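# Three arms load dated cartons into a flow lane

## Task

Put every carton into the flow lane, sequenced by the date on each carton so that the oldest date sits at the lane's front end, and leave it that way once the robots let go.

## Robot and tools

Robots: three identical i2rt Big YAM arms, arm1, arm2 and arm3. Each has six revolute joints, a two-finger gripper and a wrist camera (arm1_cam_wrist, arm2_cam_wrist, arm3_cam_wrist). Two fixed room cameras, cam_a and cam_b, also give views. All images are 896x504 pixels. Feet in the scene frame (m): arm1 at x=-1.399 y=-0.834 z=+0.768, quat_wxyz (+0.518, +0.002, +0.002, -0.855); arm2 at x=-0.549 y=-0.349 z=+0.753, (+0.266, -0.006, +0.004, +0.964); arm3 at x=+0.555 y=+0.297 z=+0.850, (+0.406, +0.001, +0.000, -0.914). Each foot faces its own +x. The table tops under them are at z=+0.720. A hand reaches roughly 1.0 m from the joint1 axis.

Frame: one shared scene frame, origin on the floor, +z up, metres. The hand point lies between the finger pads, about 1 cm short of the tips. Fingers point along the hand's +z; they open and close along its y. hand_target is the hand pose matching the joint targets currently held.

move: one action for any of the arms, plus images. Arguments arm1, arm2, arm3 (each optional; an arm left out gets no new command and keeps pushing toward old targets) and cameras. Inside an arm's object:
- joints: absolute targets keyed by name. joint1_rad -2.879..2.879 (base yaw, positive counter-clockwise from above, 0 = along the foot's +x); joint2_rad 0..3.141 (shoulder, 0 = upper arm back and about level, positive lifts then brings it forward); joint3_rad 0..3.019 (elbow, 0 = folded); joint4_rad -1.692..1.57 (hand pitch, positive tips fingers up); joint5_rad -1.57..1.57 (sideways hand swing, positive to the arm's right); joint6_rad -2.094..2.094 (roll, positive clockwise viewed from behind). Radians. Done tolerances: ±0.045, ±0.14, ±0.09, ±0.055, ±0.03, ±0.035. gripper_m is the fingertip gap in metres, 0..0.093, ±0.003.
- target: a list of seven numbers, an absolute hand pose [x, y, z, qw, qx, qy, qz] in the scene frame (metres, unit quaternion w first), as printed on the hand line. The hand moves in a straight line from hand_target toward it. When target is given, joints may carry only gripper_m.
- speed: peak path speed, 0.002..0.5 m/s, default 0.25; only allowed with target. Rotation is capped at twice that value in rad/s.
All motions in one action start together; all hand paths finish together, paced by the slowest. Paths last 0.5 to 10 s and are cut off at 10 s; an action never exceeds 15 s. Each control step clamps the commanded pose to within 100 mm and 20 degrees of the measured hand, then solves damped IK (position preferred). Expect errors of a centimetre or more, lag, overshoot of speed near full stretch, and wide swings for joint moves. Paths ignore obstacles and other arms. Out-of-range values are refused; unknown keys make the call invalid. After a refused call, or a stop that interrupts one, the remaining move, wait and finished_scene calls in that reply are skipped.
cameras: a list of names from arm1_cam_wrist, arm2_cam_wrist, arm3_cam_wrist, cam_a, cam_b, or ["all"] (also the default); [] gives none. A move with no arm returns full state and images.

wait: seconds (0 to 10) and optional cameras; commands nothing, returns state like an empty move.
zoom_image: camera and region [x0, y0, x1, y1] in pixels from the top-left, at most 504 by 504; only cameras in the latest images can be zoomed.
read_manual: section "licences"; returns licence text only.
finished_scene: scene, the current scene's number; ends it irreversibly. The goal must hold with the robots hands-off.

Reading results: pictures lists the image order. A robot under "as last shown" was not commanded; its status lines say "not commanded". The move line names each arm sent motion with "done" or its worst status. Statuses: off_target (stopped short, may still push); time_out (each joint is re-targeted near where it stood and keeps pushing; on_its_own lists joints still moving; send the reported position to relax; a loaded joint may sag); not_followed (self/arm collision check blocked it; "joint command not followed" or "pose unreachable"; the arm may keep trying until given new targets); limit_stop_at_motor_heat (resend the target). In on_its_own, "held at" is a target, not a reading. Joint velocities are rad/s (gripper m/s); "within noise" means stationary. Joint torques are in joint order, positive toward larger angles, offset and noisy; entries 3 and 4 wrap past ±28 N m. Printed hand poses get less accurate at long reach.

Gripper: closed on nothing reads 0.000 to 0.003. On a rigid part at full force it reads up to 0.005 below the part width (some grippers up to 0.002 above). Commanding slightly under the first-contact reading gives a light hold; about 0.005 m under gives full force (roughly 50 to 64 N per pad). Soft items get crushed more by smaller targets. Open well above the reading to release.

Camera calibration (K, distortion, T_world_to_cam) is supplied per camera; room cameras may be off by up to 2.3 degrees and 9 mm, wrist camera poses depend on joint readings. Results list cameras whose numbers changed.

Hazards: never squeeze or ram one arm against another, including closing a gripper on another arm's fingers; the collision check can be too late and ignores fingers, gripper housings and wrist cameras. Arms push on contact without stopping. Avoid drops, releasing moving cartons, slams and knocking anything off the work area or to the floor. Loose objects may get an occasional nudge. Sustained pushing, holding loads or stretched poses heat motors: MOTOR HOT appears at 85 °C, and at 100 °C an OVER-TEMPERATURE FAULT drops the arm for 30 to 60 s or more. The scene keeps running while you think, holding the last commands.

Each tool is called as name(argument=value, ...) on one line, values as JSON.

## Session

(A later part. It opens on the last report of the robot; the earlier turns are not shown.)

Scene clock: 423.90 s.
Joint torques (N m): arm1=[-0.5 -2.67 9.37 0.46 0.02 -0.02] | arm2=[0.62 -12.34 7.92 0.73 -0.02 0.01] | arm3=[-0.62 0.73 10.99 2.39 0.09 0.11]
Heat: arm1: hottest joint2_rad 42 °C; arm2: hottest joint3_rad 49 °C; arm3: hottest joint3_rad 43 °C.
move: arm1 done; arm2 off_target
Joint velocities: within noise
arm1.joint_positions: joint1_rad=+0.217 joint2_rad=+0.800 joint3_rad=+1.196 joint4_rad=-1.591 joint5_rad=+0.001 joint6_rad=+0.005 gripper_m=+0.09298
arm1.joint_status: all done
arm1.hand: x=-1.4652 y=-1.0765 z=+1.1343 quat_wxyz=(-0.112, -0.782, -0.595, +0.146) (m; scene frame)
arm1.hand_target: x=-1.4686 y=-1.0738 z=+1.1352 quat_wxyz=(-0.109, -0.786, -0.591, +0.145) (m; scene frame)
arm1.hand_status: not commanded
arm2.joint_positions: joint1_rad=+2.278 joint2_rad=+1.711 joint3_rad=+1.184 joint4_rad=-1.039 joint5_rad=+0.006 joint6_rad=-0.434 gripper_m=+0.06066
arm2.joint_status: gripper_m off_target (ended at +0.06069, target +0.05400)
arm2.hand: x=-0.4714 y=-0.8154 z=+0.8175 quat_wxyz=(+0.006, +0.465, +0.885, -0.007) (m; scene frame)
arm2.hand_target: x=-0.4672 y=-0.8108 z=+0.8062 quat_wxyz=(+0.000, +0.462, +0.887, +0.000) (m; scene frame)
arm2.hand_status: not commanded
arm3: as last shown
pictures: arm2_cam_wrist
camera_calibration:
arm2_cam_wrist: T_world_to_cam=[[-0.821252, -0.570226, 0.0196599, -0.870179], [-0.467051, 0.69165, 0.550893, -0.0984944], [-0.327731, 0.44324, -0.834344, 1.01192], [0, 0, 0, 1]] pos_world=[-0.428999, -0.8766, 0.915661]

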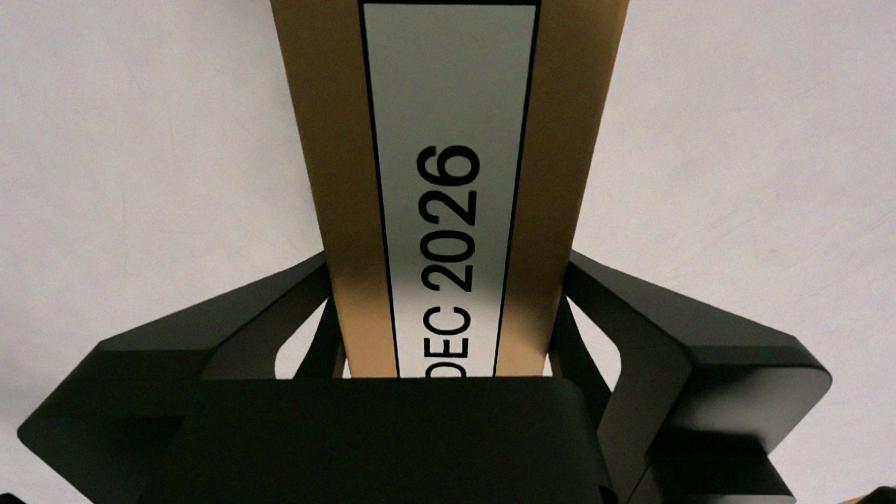

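move(arm2={"target": [-0.467, -0.811, 0.92, 0, 0.4617, 0.887, 0], "speed": 0.2}, cameras=[])

move(arm2={"joints": {"joint1_rad": 1.787}}, cameras=["arm2_cam_wrist", "cam_a"])

Scene clock: 433.63 s.
Joint torques (N m): arm1=[-0.56 -2.73 9.37 0.46 0.02 -0.01] | arm2=[0.73 -12.51 14.26 -0.12 -0.06 0.03] | arm3=[-0.91 0.91 11.06 2.41 0.1 0.11]
Heat: arm1: hottest joint2_rad 41 °C; arm2: hottest joint3_rad 48 °C; arm3: hottest joint3_rad 43 °C.
move: arm2 off_target
Joint velocities: within noise
arm1, arm3: as last shown
arm1.hand: x=-1.4652 y=-1.0764 z=+1.1343 quat_wxyz=(-0.112, -0.782, -0.595, +0.146) (m; scene frame)
arm1.hand_target: x=-1.4685 y=-1.0738 z=+1.1352 quat_wxyz=(-0.109, -0.786, -0.591, +0.145) (m; scene frame)
arm2.joint_positions: joint1_rad=+2.279 joint2_rad=+1.607 joint3_rad=+1.283 joint4_rad=-1.310 joint5_rad=+0.006 joint6_rad=-0.434 gripper_m=+0.06066
arm2.joint_status: not commanded
arm2.hand: x=-0.4758 y=-0.7911 z=+0.8984 quat_wxyz=(-0.015, +0.465, +0.885, +0.020) (m; scene frame)
arm2.hand_target: x=-0.4672 y=-0.8096 z=+0.9203 quat_wxyz=(+0.000, +0.462, +0.887, +0.000) (m; scene frame)
arm2.hand_status: off_target (0.031 m and 2.9 deg from the pose sent, 0.103 m and 1.2 deg at the start)
pictures: none
No camera images: "cameras" was empty.

Scene clock: 434.97 s.
Joint torques (N m): arm1=[-0.5 -2.73 9.33 0.44 0.02 -0.01] | arm2=[0.56 -12.69 14.39 -0.25 -0.13 0.02] | arm3=[-0.67 0.56 11.04 2.35 0.08 0.11]
Heat: arm1: hottest joint2_rad 41 °C; arm2: hottest joint3_rad 48 °C; arm3: hottest joint3_rad 43 °C.
move: arm2 done
Joint velocities: within noise
arm1, arm3: as last shown
arm2.joint_positions: joint1_rad=+1.779 joint2_rad=+1.607 joint3_rad=+1.283 joint4_rad=-1.310 joint5_rad=+0.008 joint6_rad=-0.434 gripper_m=+0.06066
arm2.joint_status: all done
arm2.hand: x=-0.6980 y=-0.7723 z=+0.8961 quat_wxyz=(-0.009, +0.669, +0.743, +0.026) (m; scene frame)
arm2.hand_target: x=-0.7009 y=-0.7922 z=+0.9179 quat_wxyz=(+0.002, +0.668, +0.744, +0.003) (m; scene frame)
arm2.hand_status: not commanded
pictures: arm2_cam_wrist, cam_a
camera_calibration:
arm2_cam_wrist: T_world_to_cam=[[-0.994015, -0.108271, -0.0145661, -0.766327], [-0.0949986, 0.790825, 0.604625, 0.01062], [-0.0539439, 0.60239, -0.796377, 1.26405], [0, 0, 0, 1]] pos_world=[-0.692544, -0.852821, 0.989077]

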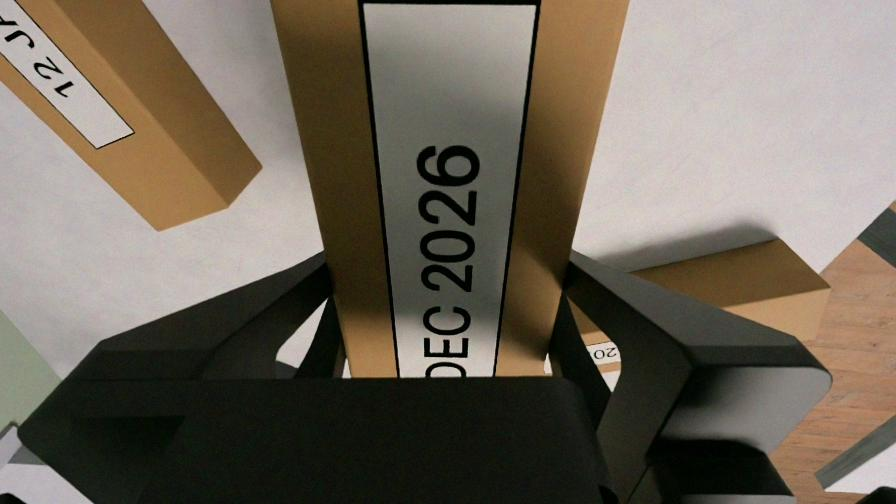

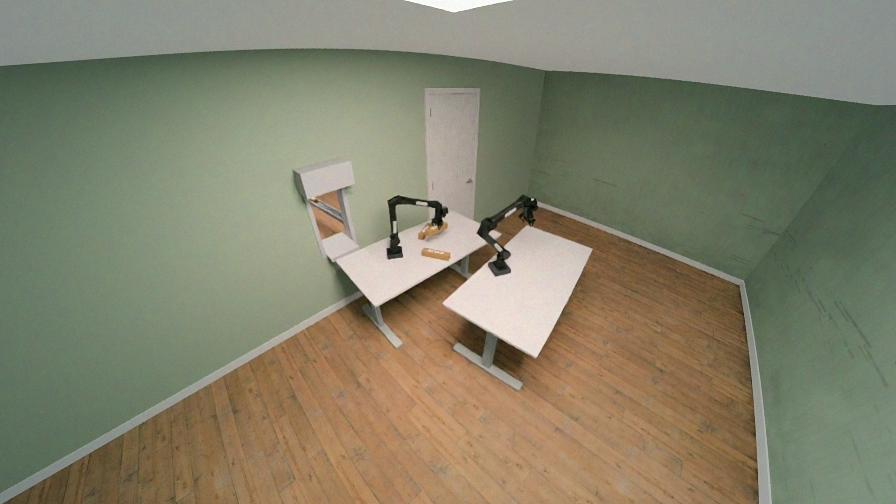

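move(arm2={"target": [-0.7, -0.79, 0.78, 0, 0.668, 0.744, 0], "speed": 0.2}, cameras=["arm2_cam_wrist"])

Scene clock: 441.57 s.
Joint torques (N m): arm1=[-0.56 -2.73 9.35 0.44 0.02 -0.02] | arm2=[0.44 -13.8 7.97 0.65 0.02 0.01] | arm3=[-0.67 0.73 11.07 2.45 0.11 0.11]
Heat: arm1: hottest joint3_rad 41 °C; arm2: hottest joint3_rad 49 °C; arm3: hottest joint3_rad 43 °C.
move: arm2 done
Joint velocities: within noise
arm1, arm3: as last shown
arm2.joint_positions: joint1_rad=+1.779 joint2_rad=+1.755 joint3_rad=+1.134 joint4_rad=-0.969 joint5_rad=+0.011 joint6_rad=-0.434 gripper_m=+0.06066
arm2.joint_status: not commanded
arm2.hand: x=-0.7018 y=-0.7866 z=+0.7791 quat_wxyz=(-0.001, +0.670, +0.743, +0.006) (m; scene frame)
arm2.hand_target: x=-0.7000 y=-0.7899 z=+0.7800 quat_wxyz=(+0.000, +0.668, +0.744, +0.000) (m; scene frame)
arm2.hand_status: done (0.004 m and 0.7 deg from the pose sent, 0.117 m and 3.2 deg at the start)
pictures: arm2_cam_wrist
camera_calibration:
arm2_cam_wrist: T_world_to_cam=[[-0.994127, -0.10804, 0.00628196, -0.789441], [-0.0849534, 0.815025, 0.573164, 0.14288], [-0.0670445, 0.569264, -0.819416, 1.16205], [0, 0, 0, 1]] pos_world=[-0.694757, -0.863255, 0.875267]

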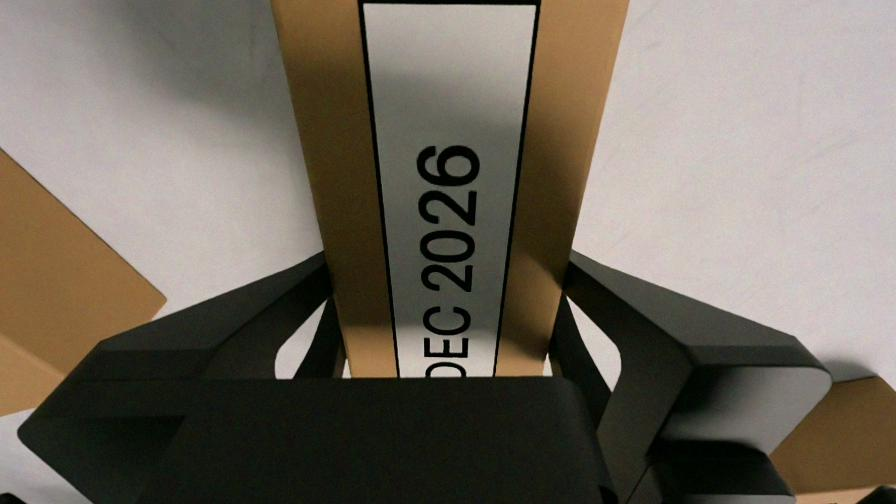

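move(arm2={"target": [-0.7, -0.79, 0.755, 0, 0.668, 0.744, 0], "speed": 0.1}, cameras=["cam_a"])

zoom_image(camera="cam_a", region=[410, 205, 470, 265])

Scene clock: 451.40 s.
Joint torques (N m): arm1=[-0.56 -2.84 9.36 0.43 0.03 -0.02] | arm2=[0.44 -12.86 7.61 0.64 0.03 0] | arm3=[-0.56 0.62 11.04 2.41 0.11 0.11]
Heat: arm1: hottest joint3_rad 41 °C; arm2: hottest joint3_rad 48 °C; arm3: hottest joint3_rad 43 °C.
move: arm2 done
Joint velocities: within noise
arm1, arm3: as last shown
arm2.joint_positions: joint1_rad=+1.779 joint2_rad=+1.784 joint3_rad=+1.116 joint4_rad=-0.904 joint5_rad=+0.011 joint6_rad=-0.434 gripper_m=+0.06066
arm2.joint_status: not commanded
arm2.hand: x=-0.7030 y=-0.7907 z=+0.7604 quat_wxyz=(+0.002, +0.670, +0.743, -0.003) (m; scene frame)
arm2.hand_target: x=-0.7000 y=-0.7899 z=+0.7550 quat_wxyz=(+0.000, +0.668, +0.744, +0.000) (m; scene frame)
arm2.hand_status: done (0.006 m and 0.4 deg from the pose sent, 0.024 m and 0.7 deg at the start)
pictures: cam_a

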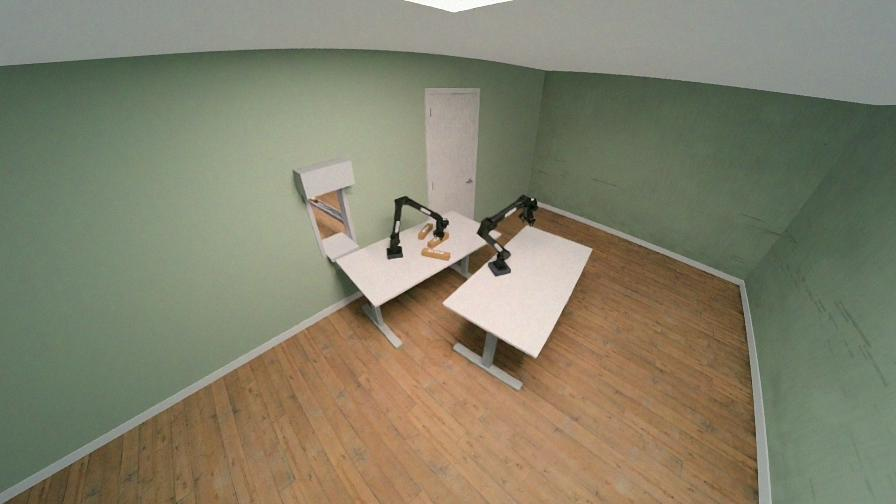

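Scaled by 8.400 from the camera's 896x504 image, which has a finer 1280x720 frame.

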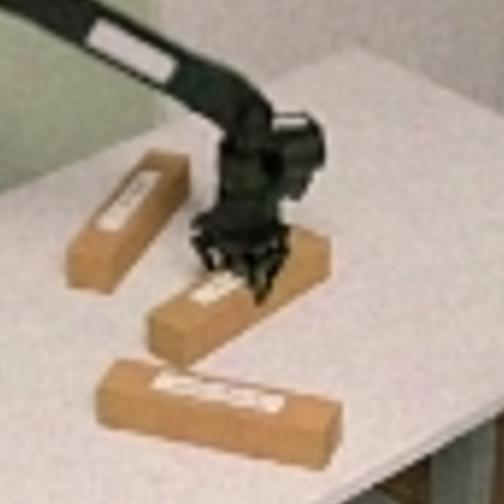

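move(arm2={"joints": {"gripper_m": 0.093}}, cameras=[])

move(arm2={"target": [-0.7, -0.785, 0.93, 0, 0.668, 0.744, 0], "speed": 0.25}, cameras=["arm2_cam_wrist"])

move(arm2={"joints": {"joint1_rad": 1.194, "joint2_rad": 1.129, "joint3_rad": 1.316, "joint4_rad": -1.234, "joint5_rad": 0, "joint6_rad": 0}}, cameras=["arm2_cam_wrist"])

Scene clock: 455.90 s.
Joint torques (N m): arm1=[-0.67 -2.73 9.36 0.43 0.03 -0.02] | arm2=[0.38 -13.98 7.72 0.64 0.01 0] | arm3=[-0.62 0.79 11.06 2.47 0.09 0.12]
Heat: arm1: hottest joint3_rad 41 °C; arm2: hottest joint3_rad 47 °C; arm3: hottest joint3_rad 43 °C.
move: arm2 done
Joint velocities: within noise
arm1: as last shown
arm2.joint_positions: joint1_rad=+1.779 joint2_rad=+1.784 joint3_rad=+1.116 joint4_rad=-0.904 joint5_rad=+0.011 joint6_rad=-0.434 gripper_m=+0.09285
arm2.joint_status: all done
arm2.hand: x=-0.7030 y=-0.7907 z=+0.7604 quat_wxyz=(+0.002, +0.670, +0.743, -0.003) (m; scene frame)
arm2.hand_target: x=-0.7000 y=-0.7899 z=+0.7550 quat_wxyz=(+0.000, +0.668, +0.744, +0.000) (m; scene frame)
arm2.hand_status: not commanded
arm3.joint_positions: joint1_rad=-0.359 joint2_rad=+0.497 joint3_rad=+1.006 joint4_rad=-0.716 joint5_rad=-0.002 joint6_rad=-0.005 gripper_m=+0.09401
arm3.joint_status: not commanded
arm3.hand: x=+0.2909 y=+0.1617 z=+1.3560 quat_wxyz=(-0.148, -0.754, -0.186, +0.612) (m; scene frame)
arm3.hand_target: x=+0.2868 y=+0.1636 z=+1.3553 quat_wxyz=(-0.146, -0.754, -0.179, +0.615) (m; scene frame)
arm3.hand_status: not commanded
pictures: none
No camera images: "cameras" was empty.

Scene clock: 457.47 s.
Joint torques (N m): arm1=[-0.56 -2.73 9.36 0.44 0.03 -0.01] | arm2=[0.5 -11.22 13.7 -0.23 0 0.01] | arm3=[-0.73 0.79 11.06 2.45 0.09 0.11]
Heat: arm1: hottest joint3_rad 41 °C; arm2: hottest joint3_rad 47 °C; arm3: hottest joint3_rad 43 °C.
move: arm2 off_target
Joint velocities: within noise
arm1, arm3: as last shown
arm2.joint_positions: joint1_rad=+1.779 joint2_rad=+1.565 joint3_rad=+1.290 joint4_rad=-1.333 joint5_rad=+0.011 joint6_rad=-0.434 gripper_m=+0.09294
arm2.joint_status: not commanded
arm2.hand: x=-0.6974 y=-0.7682 z=+0.9169 quat_wxyz=(-0.005, +0.669, +0.743, +0.014) (m; scene frame)
arm2.hand_target: x=-0.6997 y=-0.7843 z=+0.9300 quat_wxyz=(+0.000, +0.668, +0.744, +0.000) (m; scene frame)
arm2.hand_status: off_target (0.021 m and 1.7 deg from the pose sent, 0.170 m and 0.5 deg at the start)
pictures: arm2_cam_wrist
camera_calibration:
arm2_cam_wrist: T_world_to_cam=[[-0.994126, -0.108228, -0.000828168, -0.777576], [-0.0881632, 0.805332, 0.586232, 0.0276469], [-0.06278, 0.582861, -0.810143, 1.2698], [0, 0, 0, 1]] pos_world=[-0.690853, -0.846541, 1.01187]

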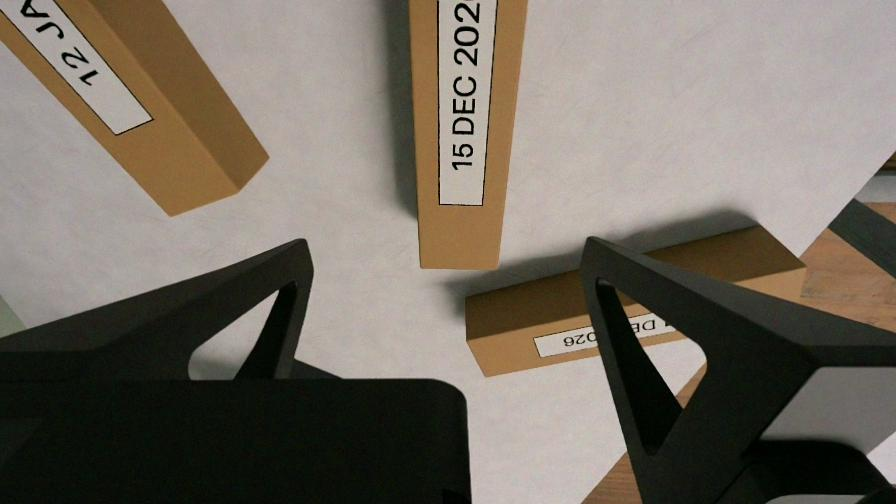

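Scene clock: 458.93 s.
Joint torques (N m): arm1=[-0.62 -2.73 9.36 0.44 0.02 -0.02] | arm2=[-0.67 -5.77 12.93 1.58 -0.11 0.09] | arm3=[-0.73 0.67 11.06 2.45 0.1 0.12]
Heat: arm1: hottest joint3_rad 41 °C; arm2: hottest joint3_rad 47 °C; arm3: hottest joint3_rad 43 °C.
move: arm2 done
Joint velocities: within noise
arm1, arm3: as last shown
arm2.joint_positions: joint1_rad=+1.204 joint2_rad=+1.122 joint3_rad=+1.290 joint4_rad=-1.241 joint5_rad=+0.002 joint6_rad=-0.011 gripper_m=+0.09296
arm2.joint_status: all done
arm2.hand: x=-0.8773 y=-0.5989 z=+1.1021 quat_wxyz=(+0.085, +0.915, +0.319, -0.231) (m; scene frame)
arm2.hand_target: x=-0.8852 y=-0.6001 z=+1.1127 quat_wxyz=(+0.090, +0.915, +0.309, -0.243) (m; scene frame)
arm2.hand_status: not commanded
pictures: arm2_cam_wrist
camera_calibration:
arm2_cam_wrist: T_world_to_cam=[[-0.621821, 0.78314, 0.00551934, -0.0845287], [0.77938, 0.618114, 0.102479, 0.948999], [0.0768438, 0.0680254, -0.99472, 1.32732], [0, 0, 0, 1]] pos_world=[-0.894189, -0.610683, 1.22353]

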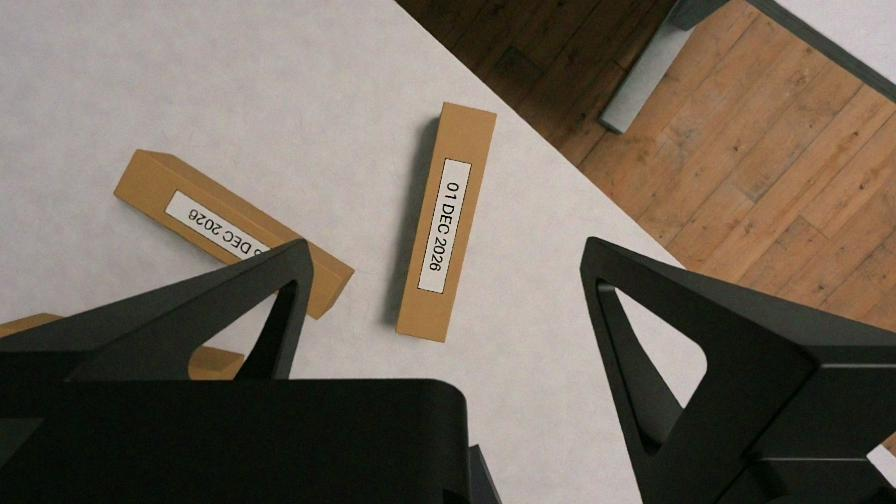

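move(arm2={"target": [-0.884, -0.603, 0.87, 0, 0.9742, 0.2258, 0], "speed": 0.3}, cameras=["arm2_cam_wrist"])

Scene clock: 476.30 s.
Joint torques (N m): arm1=[-0.5 -2.73 9.36 0.46 0.02 -0.02] | arm2=[-0.38 -10.99 8.96 0.76 -0.08 0.1] | arm3=[-0.85 0.79 11.04 2.47 0.11 0.12]
Heat: arm1: hottest joint3_rad 42 °C; arm2: hottest joint3_rad 48 °C; arm3: hottest joint3_rad 43 °C.
move: arm2 done
Joint velocities: within noise
arm1.joint_positions: joint1_rad=+0.217 joint2_rad=+0.800 joint3_rad=+1.196 joint4_rad=-1.591 joint5_rad=+0.001 joint6_rad=+0.005 gripper_m=+0.09298
arm1.joint_status: not commanded
arm1.hand: x=-1.4652 y=-1.0764 z=+1.1343 quat_wxyz=(-0.112, -0.782, -0.595, +0.146) (m; scene frame)
arm1.hand_target: x=-1.4685 y=-1.0738 z=+1.1352 quat_wxyz=(-0.109, -0.786, -0.591, +0.145) (m; scene frame)
arm1.hand_status: not commanded
arm2.joint_positions: joint1_rad=+1.204 joint2_rad=+1.508 joint3_rad=+1.119 joint4_rad=-1.179 joint5_rad=+0.017 joint6_rad=+0.193 gripper_m=+0.09296
arm2.joint_status: not commanded
arm2.hand: x=-0.8824 y=-0.6040 z=+0.8748 quat_wxyz=(+0.000, +0.972, +0.234, -0.001) (m; scene frame)
arm2.hand_target: x=-0.8839 y=-0.6030 z=+0.8700 quat_wxyz=(+0.000, +0.974, +0.226, +0.000) (m; scene frame)
arm2.hand_status: done (0.005 m and 1.0 deg from the pose sent, 0.232 m and 31.1 deg at the start)
arm3: as last shown
pictures: arm2_cam_wrist
camera_calibration:
arm2_cam_wrist: T_world_to_cam=[[-0.458716, 0.888467, 0.014331, 0.117329], [0.737885, 0.371885, 0.563229, 0.39095], [0.495081, 0.268937, -0.826176, 1.4449], [0, 0, 0, 1]] pos_world=[-0.949997, -0.638218, 0.971865]

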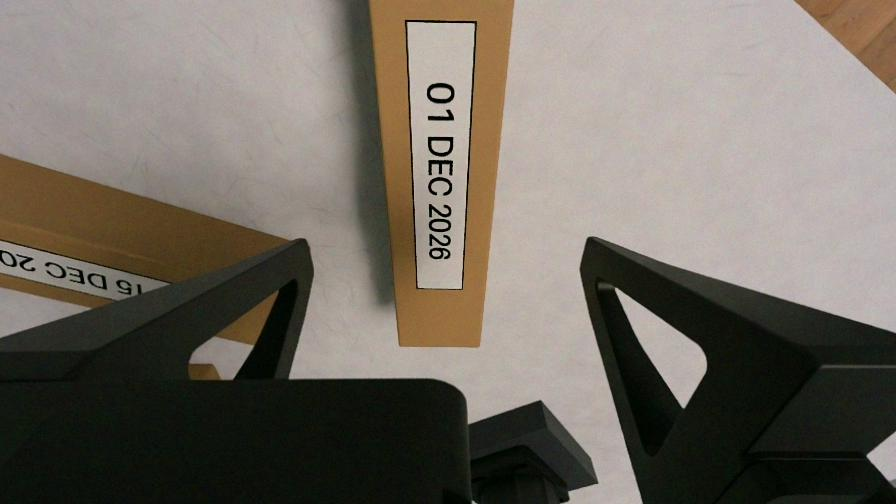

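move(arm2={"target": [-0.8825, -0.606, 0.748, 0, 0.9757, 0.219, 0], "speed": 0.2}, cameras=["arm2_cam_wrist"])

Scene clock: 484.97 s.
Joint torques (N m): arm1=[-0.56 -2.78 9.35 0.46 0.02 -0.02] | arm2=[-0.09 -10.99 7.2 0.76 -0.08 0.11] | arm3=[-0.67 0.79 11.07 2.44 0.1 0.11]
Heat: arm1: hottest joint3_rad 42 °C; arm2: hottest joint3_rad 48 °C; arm3: hottest joint3_rad 43 °C.
move: arm2 done
Joint velocities: within noise
arm1, arm3: as last shown
arm2.joint_positions: joint1_rad=+1.204 joint2_rad=+1.685 joint3_rad=+0.971 joint4_rad=-0.845 joint5_rad=+0.017 joint6_rad=+0.210 gripper_m=+0.09296
arm2.joint_status: not commanded
arm2.hand: x=-0.8845 y=-0.6079 z=+0.7558 quat_wxyz=(+0.002, +0.974, +0.225, -0.005) (m; scene frame)
arm2.hand_target: x=-0.8824 y=-0.6060 z=+0.7482 quat_wxyz=(+0.000, +0.976, +0.219, +0.000) (m; scene frame)
arm2.hand_status: done (0.008 m and 1.0 deg from the pose sent, 0.127 m and 1.7 deg at the start)
pictures: arm2_cam_wrist
camera_calibration:
arm2_cam_wrist: T_world_to_cam=[[-0.442543, 0.896662, 0.0123987, 0.142323], [0.748289, 0.361624, 0.55614, 0.469389], [0.494186, 0.255394, -0.830996, 1.34329], [0, 0, 0, 1]] pos_world=[-0.952091, -0.640427, 0.85346]

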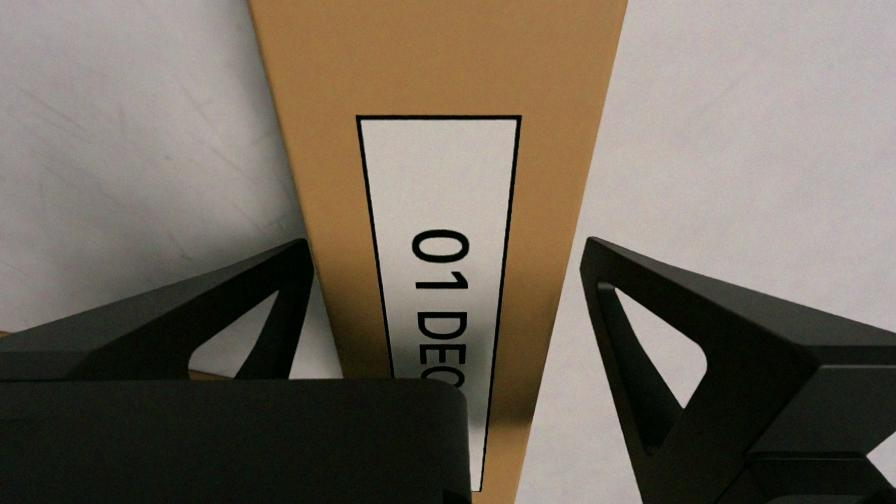

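move(arm2={"joints": {"gripper_m": 0.054}}, cameras=[])

move(arm2={"target": [-0.882, -0.605, 0.94, 0, 0.9757, 0.219, 0], "speed": 0.3}, cameras=[])

move(arm2={"joints": {"joint1_rad": -2.0525, "joint2_rad": 1.297, "joint3_rad": 1.11, "joint4_rad": -1.384, "joint5_rad": 0, "joint6_rad": 0}}, cameras=["arm2_cam_wrist", "arm3_cam_wrist"])

Scene clock: 523.67 s.
Joint torques (N m): arm1=[-0.56 -2.78 9.36 0.44 0.03 -0.02] | arm2=[-0.09 -10.93 7.2 0.76 0 0.09] | arm3=[-0.56 0.5 11.06 2.41 0.1 0.11]
Heat: arm1: hottest joint3_rad 42 °C; arm2: hottest joint3_rad 45 °C; arm3: hottest joint3_rad 43 °C.
move: arm2 off_target
Joint velocities: within noise
arm1, arm3: as last shown
arm2.joint_positions: joint1_rad=+1.204 joint2_rad=+1.685 joint3_rad=+0.971 joint4_rad=-0.845 joint5_rad=+0.015 joint6_rad=+0.211 gripper_m=+0.06085
arm2.joint_status: gripper_m off_target (ended at +0.06087, target +0.05400)
arm2.hand: x=-0.8844 y=-0.6082 z=+0.7558 quat_wxyz=(+0.002, +0.974, +0.225, -0.005) (m; scene frame)
arm2.hand_target: x=-0.8824 y=-0.6060 z=+0.7482 quat_wxyz=(+0.000, +0.976, +0.219, +0.000) (m; scene frame)
arm2.hand_status: not commanded
pictures: none
No camera images: "cameras" was empty.

Scene clock: 525.17 s.
Joint torques (N m): arm1=[-0.56 -2.78 9.36 0.44 0.03 -0.02] | arm2=[0.32 -9.88 14.72 -0.23 -0.02 0.1] | arm3=[-0.62 0.62 11.06 2.43 0.09 0.11]
Heat: arm1: hottest joint3_rad 42 °C; arm2: hottest joint3_rad 46 °C; arm3: hottest joint3_rad 43 °C.
move: arm2 off_target
Joint velocities: within noise
arm1, arm3: as last shown
arm2.joint_positions: joint1_rad=+1.204 joint2_rad=+1.449 joint3_rad=+1.174 joint4_rad=-1.344 joint5_rad=+0.015 joint6_rad=+0.216 gripper_m=+0.06085
arm2.joint_status: not commanded
arm2.hand: x=-0.8662 y=-0.5909 z=+0.9186 quat_wxyz=(-0.010, +0.975, +0.223, +0.022) (m; scene frame)
arm2.hand_target: x=-0.8809 y=-0.6042 z=+0.9401 quat_wxyz=(+0.000, +0.976, +0.219, +0.000) (m; scene frame)
arm2.hand_status: off_target (0.030 m and 2.8 deg from the pose sent, 0.184 m and 0.9 deg at the start)
pictures: none
No camera images: "cameras" was empty.

Scene clock: 527.70 s.
Joint torques (N m): arm1=[-0.56 -2.78 9.35 0.47 0.02 -0.02] | arm2=[-0.62 -9.88 9.5 -0.16 -0.1 -0.11] | arm3=[-0.79 0.73 11.08 2.44 0.11 0.11]
Heat: arm1: hottest joint3_rad 42 °C; arm2: hottest joint3_rad 46 °C; arm3: hottest joint3_rad 43 °C.
move: arm2 done
Joint velocities: within noise
arm1, arm3: as last shown
arm2.joint_positions: joint1_rad=-2.046 joint2_rad=+1.313 joint3_rad=+1.115 joint4_rad=-1.374 joint5_rad=+0.002 joint6_rad=+0.010 gripper_m=+0.06089
arm2.joint_status: all done
arm2.hand: x=-0.2397 y=-0.1548 z=+0.9468 quat_wxyz=(-0.003, +0.270, -0.963, +0.008) (m; scene frame)
arm2.hand_target: x=-0.2432 y=-0.1592 z=+0.9504 quat_wxyz=(-0.003, +0.271, -0.962, +0.007) (m; scene frame)
arm2.hand_status: not commanded
pictures: arm2_cam_wrist, arm3_cam_wrist
camera_calibration:
arm2_cam_wrist: T_world_to_cam=[[0.523119, -0.851736, 0.0298872, -0.03669], [-0.712154, -0.417589, 0.56432, -0.761658], [-0.46817, -0.31649, -0.825015, 0.742846], [0, 0, 0, 1]] pos_world=[-0.175446, -0.114206, 1.04377]
arm3_cam_wrist: T_world_to_cam=[[-0.461216, 0.887211, -0.0117091, 0.00750134], [0.668042, 0.338536, -0.662657, 0.651396], [-0.583952, -0.31345, -0.748832, 1.35898], [0, 0, 0, 1]] pos_world=[0.361882, 0.198798, 1.44939]

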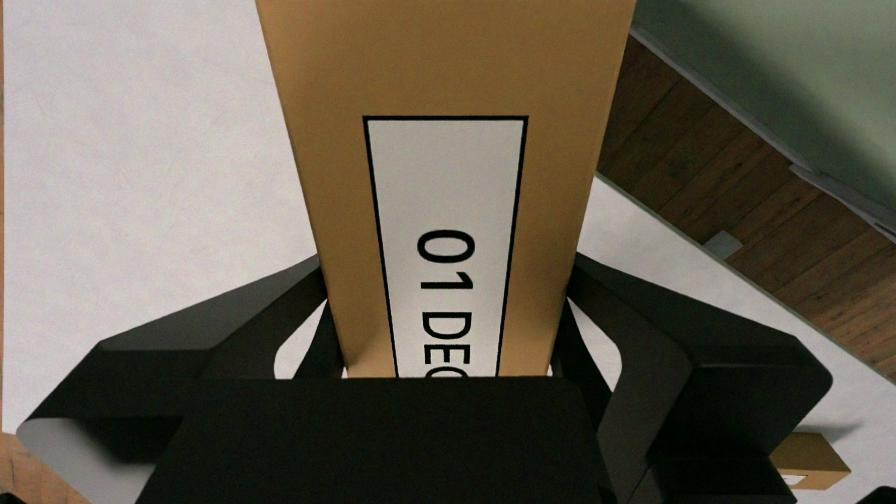

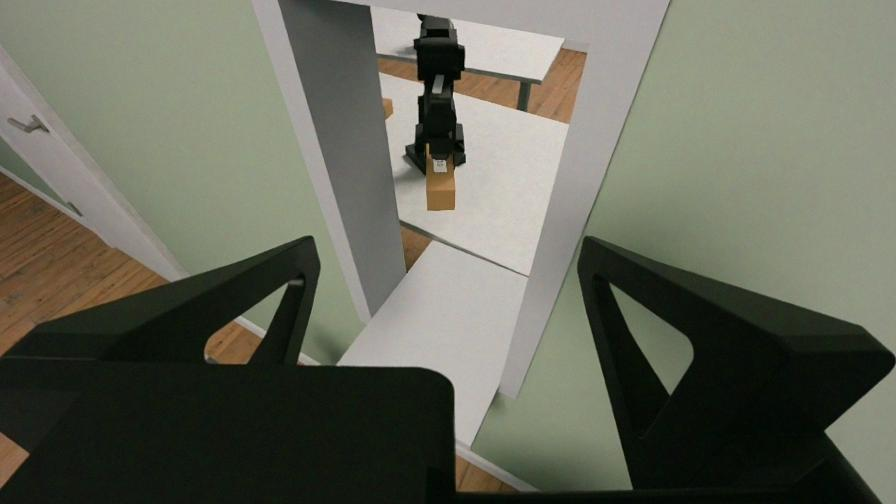

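move(cameras=["arm2_cam_wrist", "arm3_cam_wrist"])

Scene clock: 548.50 s.
Joint torques (N m): arm1=[-0.56 -2.73 9.36 0.46 0.02 -0.02] | arm2=[-0.62 -9.88 9.5 -0.17 -0.1 -0.11] | arm3=[-0.85 0.56 11.08 2.43 0.1 0.11]
Heat: arm1: hottest joint3_rad 42 °C; arm2: hottest joint3_rad 45 °C; arm3: hottest joint3_rad 43 °C.
Joint velocities: within noise
arm1.joint_positions: joint1_rad=+0.217 joint2_rad=+0.800 joint3_rad=+1.196 joint4_rad=-1.591 joint5_rad=+0.001 joint6_rad=+0.005 gripper_m=+0.09298
arm1.joint_status: not commanded
arm1.hand: x=-1.4652 y=-1.0764 z=+1.1343 quat_wxyz=(-0.112, -0.782, -0.595, +0.146) (m; scene frame)
arm1.hand_target: x=-1.4685 y=-1.0738 z=+1.1352 quat_wxyz=(-0.109, -0.786, -0.591, +0.145) (m; scene frame)
arm1.hand_status: not commanded
arm2.joint_positions: joint1_rad=-2.046 joint2_rad=+1.313 joint3_rad=+1.115 joint4_rad=-1.374 joint5_rad=+0.002 joint6_rad=+0.010 gripper_m=+0.06089
arm2.joint_status: all done
arm2.hand: x=-0.2397 y=-0.1548 z=+0.9468 quat_wxyz=(-0.003, +0.270, -0.963, +0.008) (m; scene frame)
arm2.hand_target: x=-0.2432 y=-0.1592 z=+0.9504 quat_wxyz=(-0.003, +0.271, -0.962, +0.007) (m; scene frame)
arm2.hand_status: not commanded
arm3.joint_positions: joint1_rad=-0.359 joint2_rad=+0.497 joint3_rad=+1.006 joint4_rad=-0.716 joint5_rad=-0.002 joint6_rad=-0.005 gripper_m=+0.09401
arm3.joint_status: not commanded
arm3.hand: x=+0.2909 y=+0.1617 z=+1.3560 quat_wxyz=(-0.148, -0.754, -0.186, +0.612) (m; scene frame)
arm3.hand_target: x=+0.2868 y=+0.1636 z=+1.3553 quat_wxyz=(-0.146, -0.754, -0.179, +0.615) (m; scene frame)
arm3.hand_status: not commanded
pictures: arm2_cam_wrist, arm3_cam_wrist
camera_calibration:
arm2_cam_wrist: T_world_to_cam=[[0.523119, -0.851736, 0.0298872, -0.03669], [-0.712154, -0.417589, 0.56432, -0.761658], [-0.46817, -0.31649, -0.825015, 0.742846], [0, 0, 0, 1]] pos_world=[-0.175446, -0.114206, 1.04377]
arm3_cam_wrist: T_world_to_cam=[[-0.461216, 0.887211, -0.0117091, 0.00750134], [0.668042, 0.338536, -0.662657, 0.651396], [-0.583952, -0.31345, -0.748832, 1.35898], [0, 0, 0, 1]] pos_world=[0.361882, 0.198798, 1.44939]

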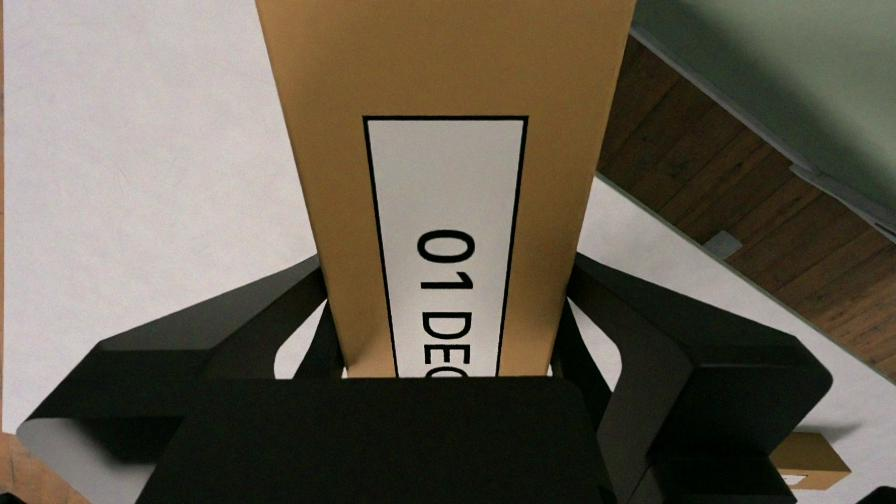

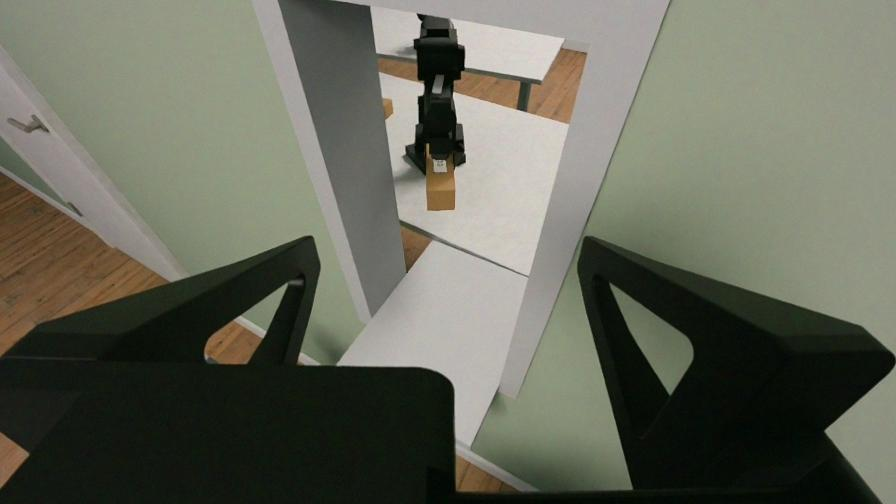

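move(arm2={"target": [0.02, 0.0, 0.92, 0, -0.2714, 0.9625, 0], "speed": 0.25}, cameras=["arm3_cam_wrist"])

move(arm2={"target": [0.02, 0.0, 0.83, 0, -0.2714, 0.9625, 0], "speed": 0.12}, cameras=["arm3_cam_wrist"])

Scene clock: 557.00 s.
Joint torques (N m): arm1=[-0.56 -2.78 9.36 0.43 0.02 -0.01] | arm2=[-0.85 -20.95 15.75 -0.21 -0.11 -0.11] | arm3=[-0.5 0.62 11.04 2.45 0.09 0.11]
Heat: arm1: hottest joint3_rad 42 °C; arm2: hottest joint3_rad 45 °C; arm3: hottest joint3_rad 43 °C.
move: arm2 off_target
Joint velocities: within noise
arm1, arm3: as last shown
arm2.joint_positions: joint1_rad=-2.050 joint2_rad=+2.132 joint3_rad=+2.068 joint4_rad=-1.559 joint5_rad=-0.012 joint6_rad=+0.005 gripper_m=+0.06089
arm2.joint_status: not commanded
arm2.hand: x=+0.0019 y=-0.0055 z=+0.8991 quat_wxyz=(+0.024, +0.270, -0.963, +0.008) (m; scene frame)
arm2.hand_target: x=+0.0186 y=-0.0009 z=+0.9203 quat_wxyz=(-0.001, +0.271, -0.962, +0.000) (m; scene frame)
arm2.hand_status: off_target (0.028 m and 2.9 deg from the pose sent, 0.303 m and 1.0 deg at the start)
pictures: arm3_cam_wrist
camera_calibration:
arm3_cam_wrist: T_world_to_cam=[[-0.461216, 0.887211, -0.0117091, 0.00750134], [0.668042, 0.338536, -0.662657, 0.651396], [-0.583952, -0.31345, -0.748832, 1.35898], [0, 0, 0, 1]] pos_world=[0.361882, 0.198798, 1.44939]

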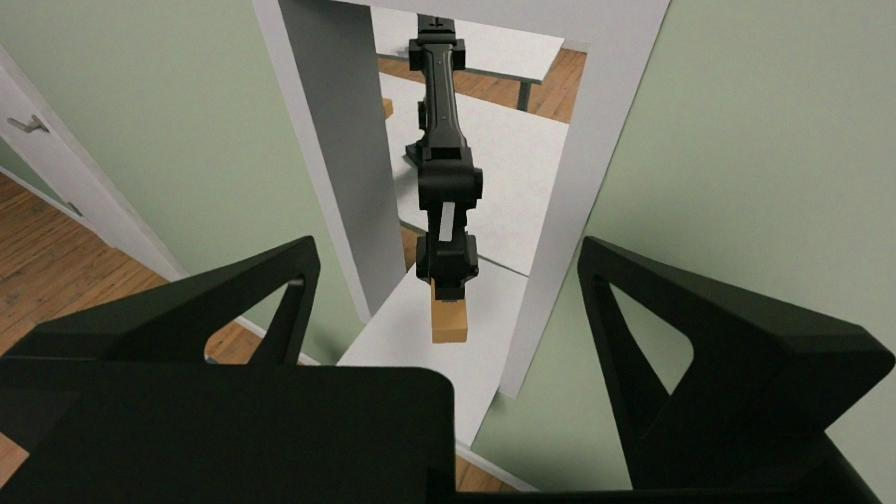

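Scene clock: 558.40 s.
Joint torques (N m): arm1=[-0.62 -2.78 9.36 0.44 0.02 -0.01] | arm2=[-0.67 -21.83 9.84 0.53 -0.11 -0.1] | arm3=[-0.79 0.67 11.1 2.44 0.1 0.11]
Heat: arm1: hottest joint3_rad 42 °C; arm2: hottest joint3_rad 46 °C; arm3: hottest joint3_rad 43 °C.
move: arm2 done
Joint velocities: within noise
arm1, arm3: as last shown
arm2.joint_positions: joint1_rad=-2.050 joint2_rad=+2.184 joint3_rad=+1.968 joint4_rad=-1.368 joint5_rad=-0.013 joint6_rad=+0.005 gripper_m=+0.06089
arm2.joint_status: not commanded
arm2.hand: x=+0.0161 y=+0.0021 z=+0.8275 quat_wxyz=(+0.005, +0.270, -0.963, +0.003) (m; scene frame)
arm2.hand_target: x=+0.0200 y=-0.0001 z=+0.8301 quat_wxyz=(+0.000, +0.271, -0.962, +0.000) (m; scene frame)
arm2.hand_status: done (0.005 m and 0.7 deg from the pose sent, 0.072 m and 2.9 deg at the start)
pictures: arm3_cam_wrist
camera_calibration:
arm3_cam_wrist: T_world_to_cam=[[-0.461216, 0.887211, -0.0117091, 0.00750134], [0.668042, 0.338536, -0.662657, 0.651396], [-0.583952, -0.31345, -0.748832, 1.35898], [0, 0, 0, 1]] pos_world=[0.361882, 0.198798, 1.44939]

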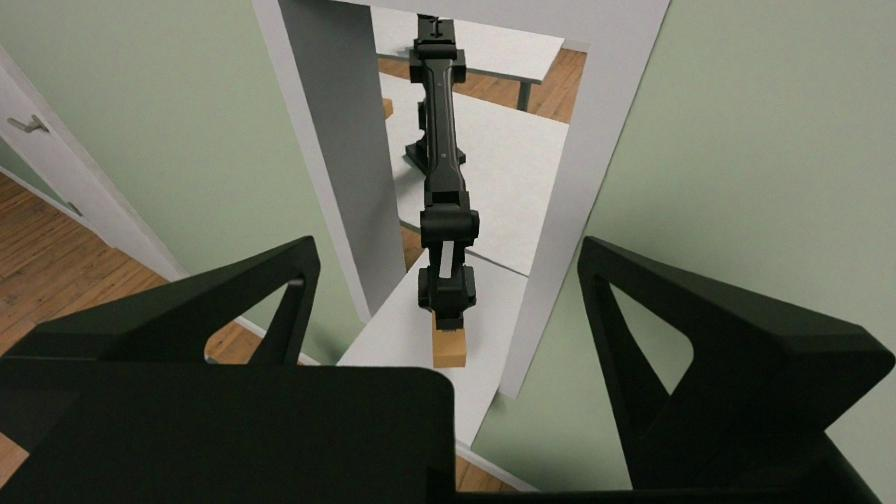

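move(arm2={"target": [0.02, 0.0, 0.806, 0, -0.2714, 0.9625, 0], "speed": 0.05}, cameras=[])

move(arm2={"target": [0.02, 0.0, 0.794, 0, -0.2714, 0.9625, 0], "speed": 0.03}, cameras=["arm2_cam_wrist"])

Scene clock: 561.63 s.
Joint torques (N m): arm1=[-0.62 -2.67 9.35 0.44 0.03 -0.02] | arm2=[-0.62 -21.66 9.24 0.61 -0.11 -0.1] | arm3=[-0.67 0.79 11 2.4 0.1 0.12]
Heat: arm1: hottest joint3_rad 42 °C; arm2: hottest joint3_rad 46 °C; arm3: hottest joint3_rad 43 °C.
move: arm2 done
Joint velocities: within noise
arm1, arm3: as last shown
arm2.joint_positions: joint1_rad=-2.050 joint2_rad=+2.190 joint3_rad=+1.939 joint4_rad=-1.317 joint5_rad=-0.013 joint6_rad=+0.005 gripper_m=+0.06089
arm2.joint_status: not commanded
arm2.hand: x=+0.0184 y=+0.0032 z=+0.8131 quat_wxyz=(-0.003, +0.270, -0.963, +0.000) (m; scene frame)
arm2.hand_target: x=+0.0200 y=+0.0000 z=+0.8062 quat_wxyz=(+0.000, +0.271, -0.962, +0.000) (m; scene frame)
arm2.hand_status: done (0.008 m and 0.4 deg from the pose sent, 0.022 m and 0.7 deg at the start)
pictures: none
No camera images: "cameras" was empty.

Scene clock: 562.67 s.
Joint torques (N m): arm1=[-0.62 -2.73 9.35 0.46 0.02 -0.01] | arm2=[-0.67 -20.72 9.26 0.62 -0.11 -0.09] | arm3=[-0.73 0.79 11 2.47 0.1 0.11]
Heat: arm1: hottest joint3_rad 42 °C; arm2: hottest joint3_rad 46 °C; arm3: hottest joint3_rad 43 °C.
move: arm2 done
Joint velocities: within noise
arm1, arm3: as last shown
arm2.joint_positions: joint1_rad=-2.050 joint2_rad=+2.200 joint3_rad=+1.923 joint4_rad=-1.291 joint5_rad=-0.013 joint6_rad=+0.005 gripper_m=+0.06089
arm2.joint_status: not commanded
arm2.hand: x=+0.0183 y=+0.0030 z=+0.8003 quat_wxyz=(-0.002, +0.270, -0.963, +0.000) (m; scene frame)
arm2.hand_target: x=+0.0199 y=-0.0001 z=+0.7940 quat_wxyz=(+0.000, +0.271, -0.962, +0.000) (m; scene frame)
arm2.hand_status: done (0.007 m and 0.3 deg from the pose sent, 0.019 m and 0.3 deg at the start)
pictures: arm2_cam_wrist
camera_calibration:
arm2_cam_wrist: T_world_to_cam=[[0.524305, -0.851397, 0.0150758, -0.0210553], [-0.708533, -0.42637, 0.562308, -0.427771], [-0.47232, -0.305503, -0.82679, 0.794166], [0, 0, 0, 1]] pos_world=[0.0830503, 0.042305, 0.897465]

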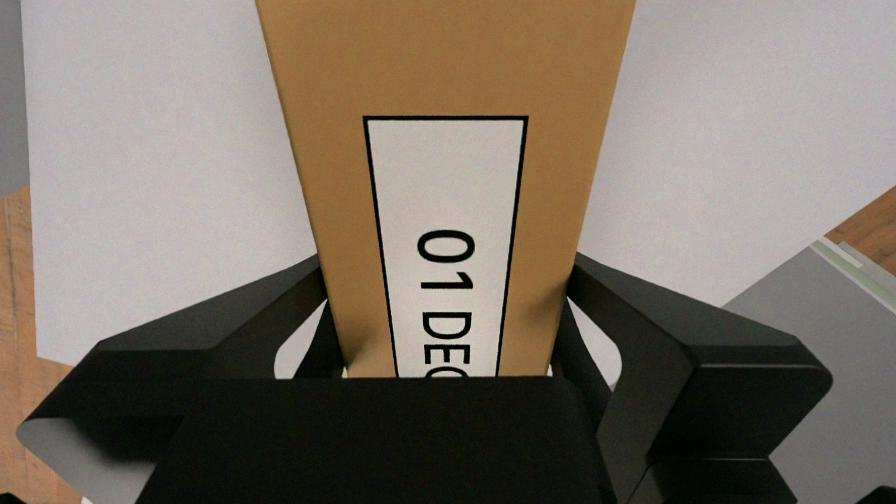

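move(arm2={"target": [0.02, 0.0, 0.785, 0, -0.2714, 0.9625, 0], "speed": 0.03}, cameras=[])

wait(seconds=0.5, cameras=[])

Scene clock: 565.47 s.
Joint torques (N m): arm1=[-0.56 -2.73 9.35 0.43 0.02 -0.02] | arm2=[-0.62 -21.54 9.29 0.62 -0.11 -0.09] | arm3=[-0.62 0.62 11.02 2.52 0.08 0.11]
Heat: arm1: hottest joint3_rad 42 °C; arm2: hottest joint3_rad 45 °C; arm3: hottest joint3_rad 43 °C.
move: arm2 done
Joint velocities: within noise
arm1, arm3: as last shown
arm2.joint_positions: joint1_rad=-2.050 joint2_rad=+2.208 joint3_rad=+1.913 joint4_rad=-1.273 joint5_rad=-0.013 joint6_rad=+0.005 gripper_m=+0.06089
arm2.joint_status: not commanded
arm2.hand: x=+0.0187 y=+0.0030 z=+0.7919 quat_wxyz=(-0.003, +0.270, -0.963, +0.000) (m; scene frame)
arm2.hand_target: x=+0.0200 y=-0.0001 z=+0.7851 quat_wxyz=(+0.000, +0.271, -0.962, +0.000) (m; scene frame)
arm2.hand_status: done (0.008 m and 0.3 deg from the pose sent, 0.016 m and 0.3 deg at the start)
pictures: none
No camera images: "cameras" was empty.

Scene clock: 565.97 s.
Joint torques (N m): arm1=[-0.56 -2.67 9.36 0.43 0.02 -0.01] | arm2=[-0.67 -21.3 9.28 0.62 -0.11 -0.1] | arm3=[-0.67 0.62 11.04 2.41 0.09 0.13]
Heat: arm1: hottest joint3_rad 42 °C; arm2: hottest joint3_rad 45 °C; arm3: hottest joint3_rad 44 °C.
Joint velocities: within noise
arm1.joint_positions: joint1_rad=+0.217 joint2_rad=+0.800 joint3_rad=+1.196 joint4_rad=-1.591 joint5_rad=+0.001 joint6_rad=+0.005 gripper_m=+0.09298
arm1.joint_status: not commanded
arm1.hand: x=-1.4652 y=-1.0764 z=+1.1343 quat_wxyz=(-0.112, -0.782, -0.595, +0.146) (m; scene frame)
arm1.hand_target: x=-1.4685 y=-1.0738 z=+1.1352 quat_wxyz=(-0.109, -0.786, -0.591, +0.145) (m; scene frame)
arm1.hand_status: not commanded
arm2.joint_positions: joint1_rad=-2.050 joint2_rad=+2.208 joint3_rad=+1.913 joint4_rad=-1.273 joint5_rad=-0.013 joint6_rad=+0.005 gripper_m=+0.06089
arm2.joint_status: not commanded
arm2.hand: x=+0.0187 y=+0.0030 z=+0.7919 quat_wxyz=(-0.003, +0.270, -0.963, +0.000) (m; scene frame)
arm2.hand_target: x=+0.0200 y=-0.0001 z=+0.7851 quat_wxyz=(+0.000, +0.271, -0.962, +0.000) (m; scene frame)
arm2.hand_status: done (0.008 m and 0.3 deg from the pose sent, 0.016 m and 0.3 deg at the start)
arm3.joint_positions: joint1_rad=-0.359 joint2_rad=+0.497 joint3_rad=+1.006 joint4_rad=-0.716 joint5_rad=-0.002 joint6_rad=-0.005 gripper_m=+0.09401
arm3.joint_status: not commanded
arm3.hand: x=+0.2909 y=+0.1617 z=+1.3560 quat_wxyz=(-0.148, -0.754, -0.186, +0.612) (m; scene frame)
arm3.hand_target: x=+0.2868 y=+0.1636 z=+1.3553 quat_wxyz=(-0.146, -0.754, -0.179, +0.615) (m; scene frame)
arm3.hand_status: not commanded
wait: 0.50 s; at rest by 0.27 s
pictures: none
No camera images: "cameras" was empty.

move(arm2={"target": [0.02, 0.0, 0.777, 0, -0.2714, 0.9625, 0], "speed": 0.03}, cameras=["arm3_cam_wrist"])

zoom_image(camera="arm3_cam_wrist", region=[340, 220, 560, 440])

Scene clock: 569.37 s.
Joint torques (N m): arm1=[-0.56 -2.78 9.36 0.43 0.03 -0.02] | arm2=[-0.62 -21.3 9.11 0.64 -0.11 -0.09] | arm3=[-0.73 0.79 11.08 2.43 0.08 0.12]
Heat: arm1: hottest joint3_rad 42 °C; arm2: hottest joint3_rad 45 °C; arm3: hottest joint3_rad 44 °C.
move: arm2 done
Joint velocities: within noise
arm1, arm3: as last shown
arm2.joint_positions: joint1_rad=-2.050 joint2_rad=+2.215 joint3_rad=+1.903 joint4_rad=-1.256 joint5_rad=-0.013 joint6_rad=+0.005 gripper_m=+0.06089
arm2.joint_status: not commanded
arm2.hand: x=+0.0188 y=+0.0030 z=+0.7839 quat_wxyz=(-0.003, +0.270, -0.963, +0.000) (m; scene frame)
arm2.hand_target: x=+0.0199 y=-0.0001 z=+0.7771 quat_wxyz=(+0.000, +0.271, -0.962, +0.000) (m; scene frame)
arm2.hand_status: done (0.008 m and 0.3 deg from the pose sent, 0.015 m and 0.3 deg at the start)
pictures: arm3_cam_wrist
camera_calibration:
arm3_cam_wrist: T_world_to_cam=[[-0.461216, 0.887211, -0.0117091, 0.00750134], [0.668042, 0.338536, -0.662657, 0.651396], [-0.583952, -0.31345, -0.748832, 1.35898], [0, 0, 0, 1]] pos_world=[0.361882, 0.198798, 1.44939]

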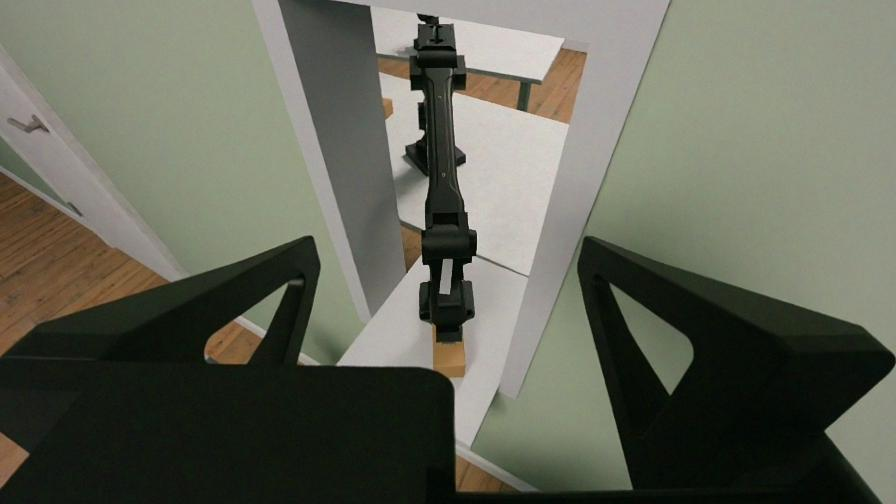

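Scaled by 2.291 from the camera's 896x504 image, which has a finer 1280x720 frame.

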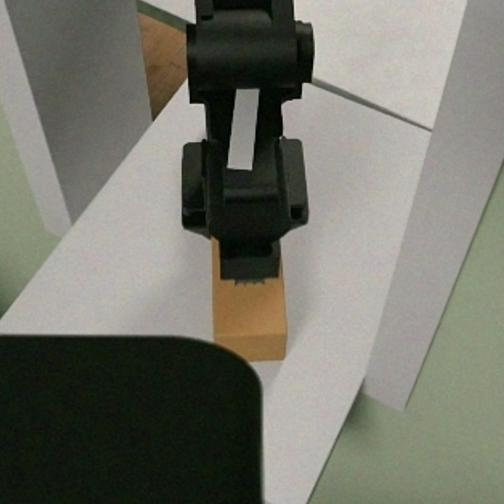

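move(arm2={"target": [0.02, 0.0, 0.769, 0, -0.2714, 0.9625, 0], "speed": 0.03}, cameras=[])

move(arm2={"target": [0.02, 0.0, 0.761, 0, -0.2714, 0.9625, 0], "speed": 0.03}, cameras=["arm2_cam_wrist"])

Scene clock: 573.07 s.
Joint torques (N m): arm1=[-0.62 -2.67 9.33 0.46 0.03 -0.02] | arm2=[-0.62 -20.89 8.95 0.66 -0.11 -0.09] | arm3=[-0.73 0.56 11.04 2.47 0.11 0.12]
Heat: arm1: hottest joint3_rad 42 °C; arm2: hottest joint3_rad 46 °C; arm3: hottest joint3_rad 44 °C.
move: arm2 off_target
Joint velocities: within noise
arm1, arm3: as last shown
arm2.joint_positions: joint1_rad=-2.050 joint2_rad=+2.217 joint3_rad=+1.898 joint4_rad=-1.241 joint5_rad=-0.013 joint6_rad=+0.005 gripper_m=+0.06089
arm2.joint_status: not commanded
arm2.hand: x=+0.0203 y=+0.0040 z=+0.7809 quat_wxyz=(-0.007, +0.270, -0.963, -0.001) (m; scene frame)
arm2.hand_target: x=+0.0199 y=-0.0001 z=+0.7690 quat_wxyz=(+0.000, +0.271, -0.962, +0.000) (m; scene frame)
arm2.hand_status: off_target (0.013 m and 0.8 deg from the pose sent, 0.015 m and 0.3 deg at the start)
pictures: none
No camera images: "cameras" was empty.

Scene clock: 574.03 s.
Joint torques (N m): arm1=[-0.56 -2.67 9.36 0.43 0.03 -0.02] | arm2=[-0.91 -20.31 8.44 1.13 -0.06 -0.09] | arm3=[-0.56 0.67 11.1 2.43 0.1 0.11]
Heat: arm1: hottest joint3_rad 42 °C; arm2: hottest joint3_rad 46 °C; arm3: hottest joint3_rad 44 °C.
move: arm2 off_target
Joint velocities: within noise
arm1, arm3: as last shown
arm2.joint_positions: joint1_rad=-2.050 joint2_rad=+2.217 joint3_rad=+1.896 joint4_rad=-1.235 joint5_rad=-0.013 joint6_rad=+0.005 gripper_m=+0.06089
arm2.joint_status: not commanded
arm2.hand: x=+0.0206 y=+0.0041 z=+0.7799 quat_wxyz=(-0.008, +0.270, -0.963, -0.001) (m; scene frame)
arm2.hand_target: x=+0.0196 y=-0.0003 z=+0.7612 quat_wxyz=(+0.000, +0.271, -0.962, +0.000) (m; scene frame)
arm2.hand_status: off_target (0.019 m and 0.9 deg from the pose sent, 0.020 m and 0.8 deg at the start)
pictures: arm2_cam_wrist
camera_calibration:
arm2_cam_wrist: T_world_to_cam=[[0.524325, -0.851392, 0.0146791, -0.0207557], [-0.714306, -0.430387, 0.551847, -0.405858], [-0.46352, -0.299832, -0.833816, 0.783965], [0, 0, 0, 1]] pos_world=[0.0843592, 0.0427108, 0.877959]

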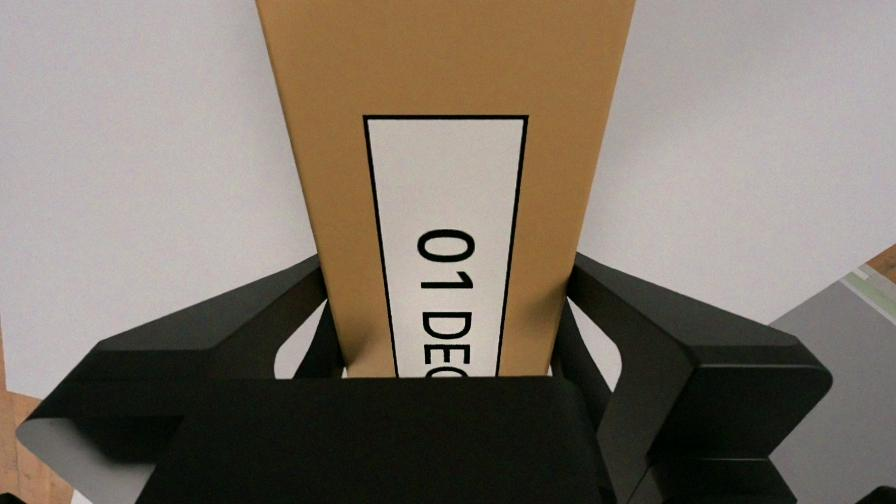

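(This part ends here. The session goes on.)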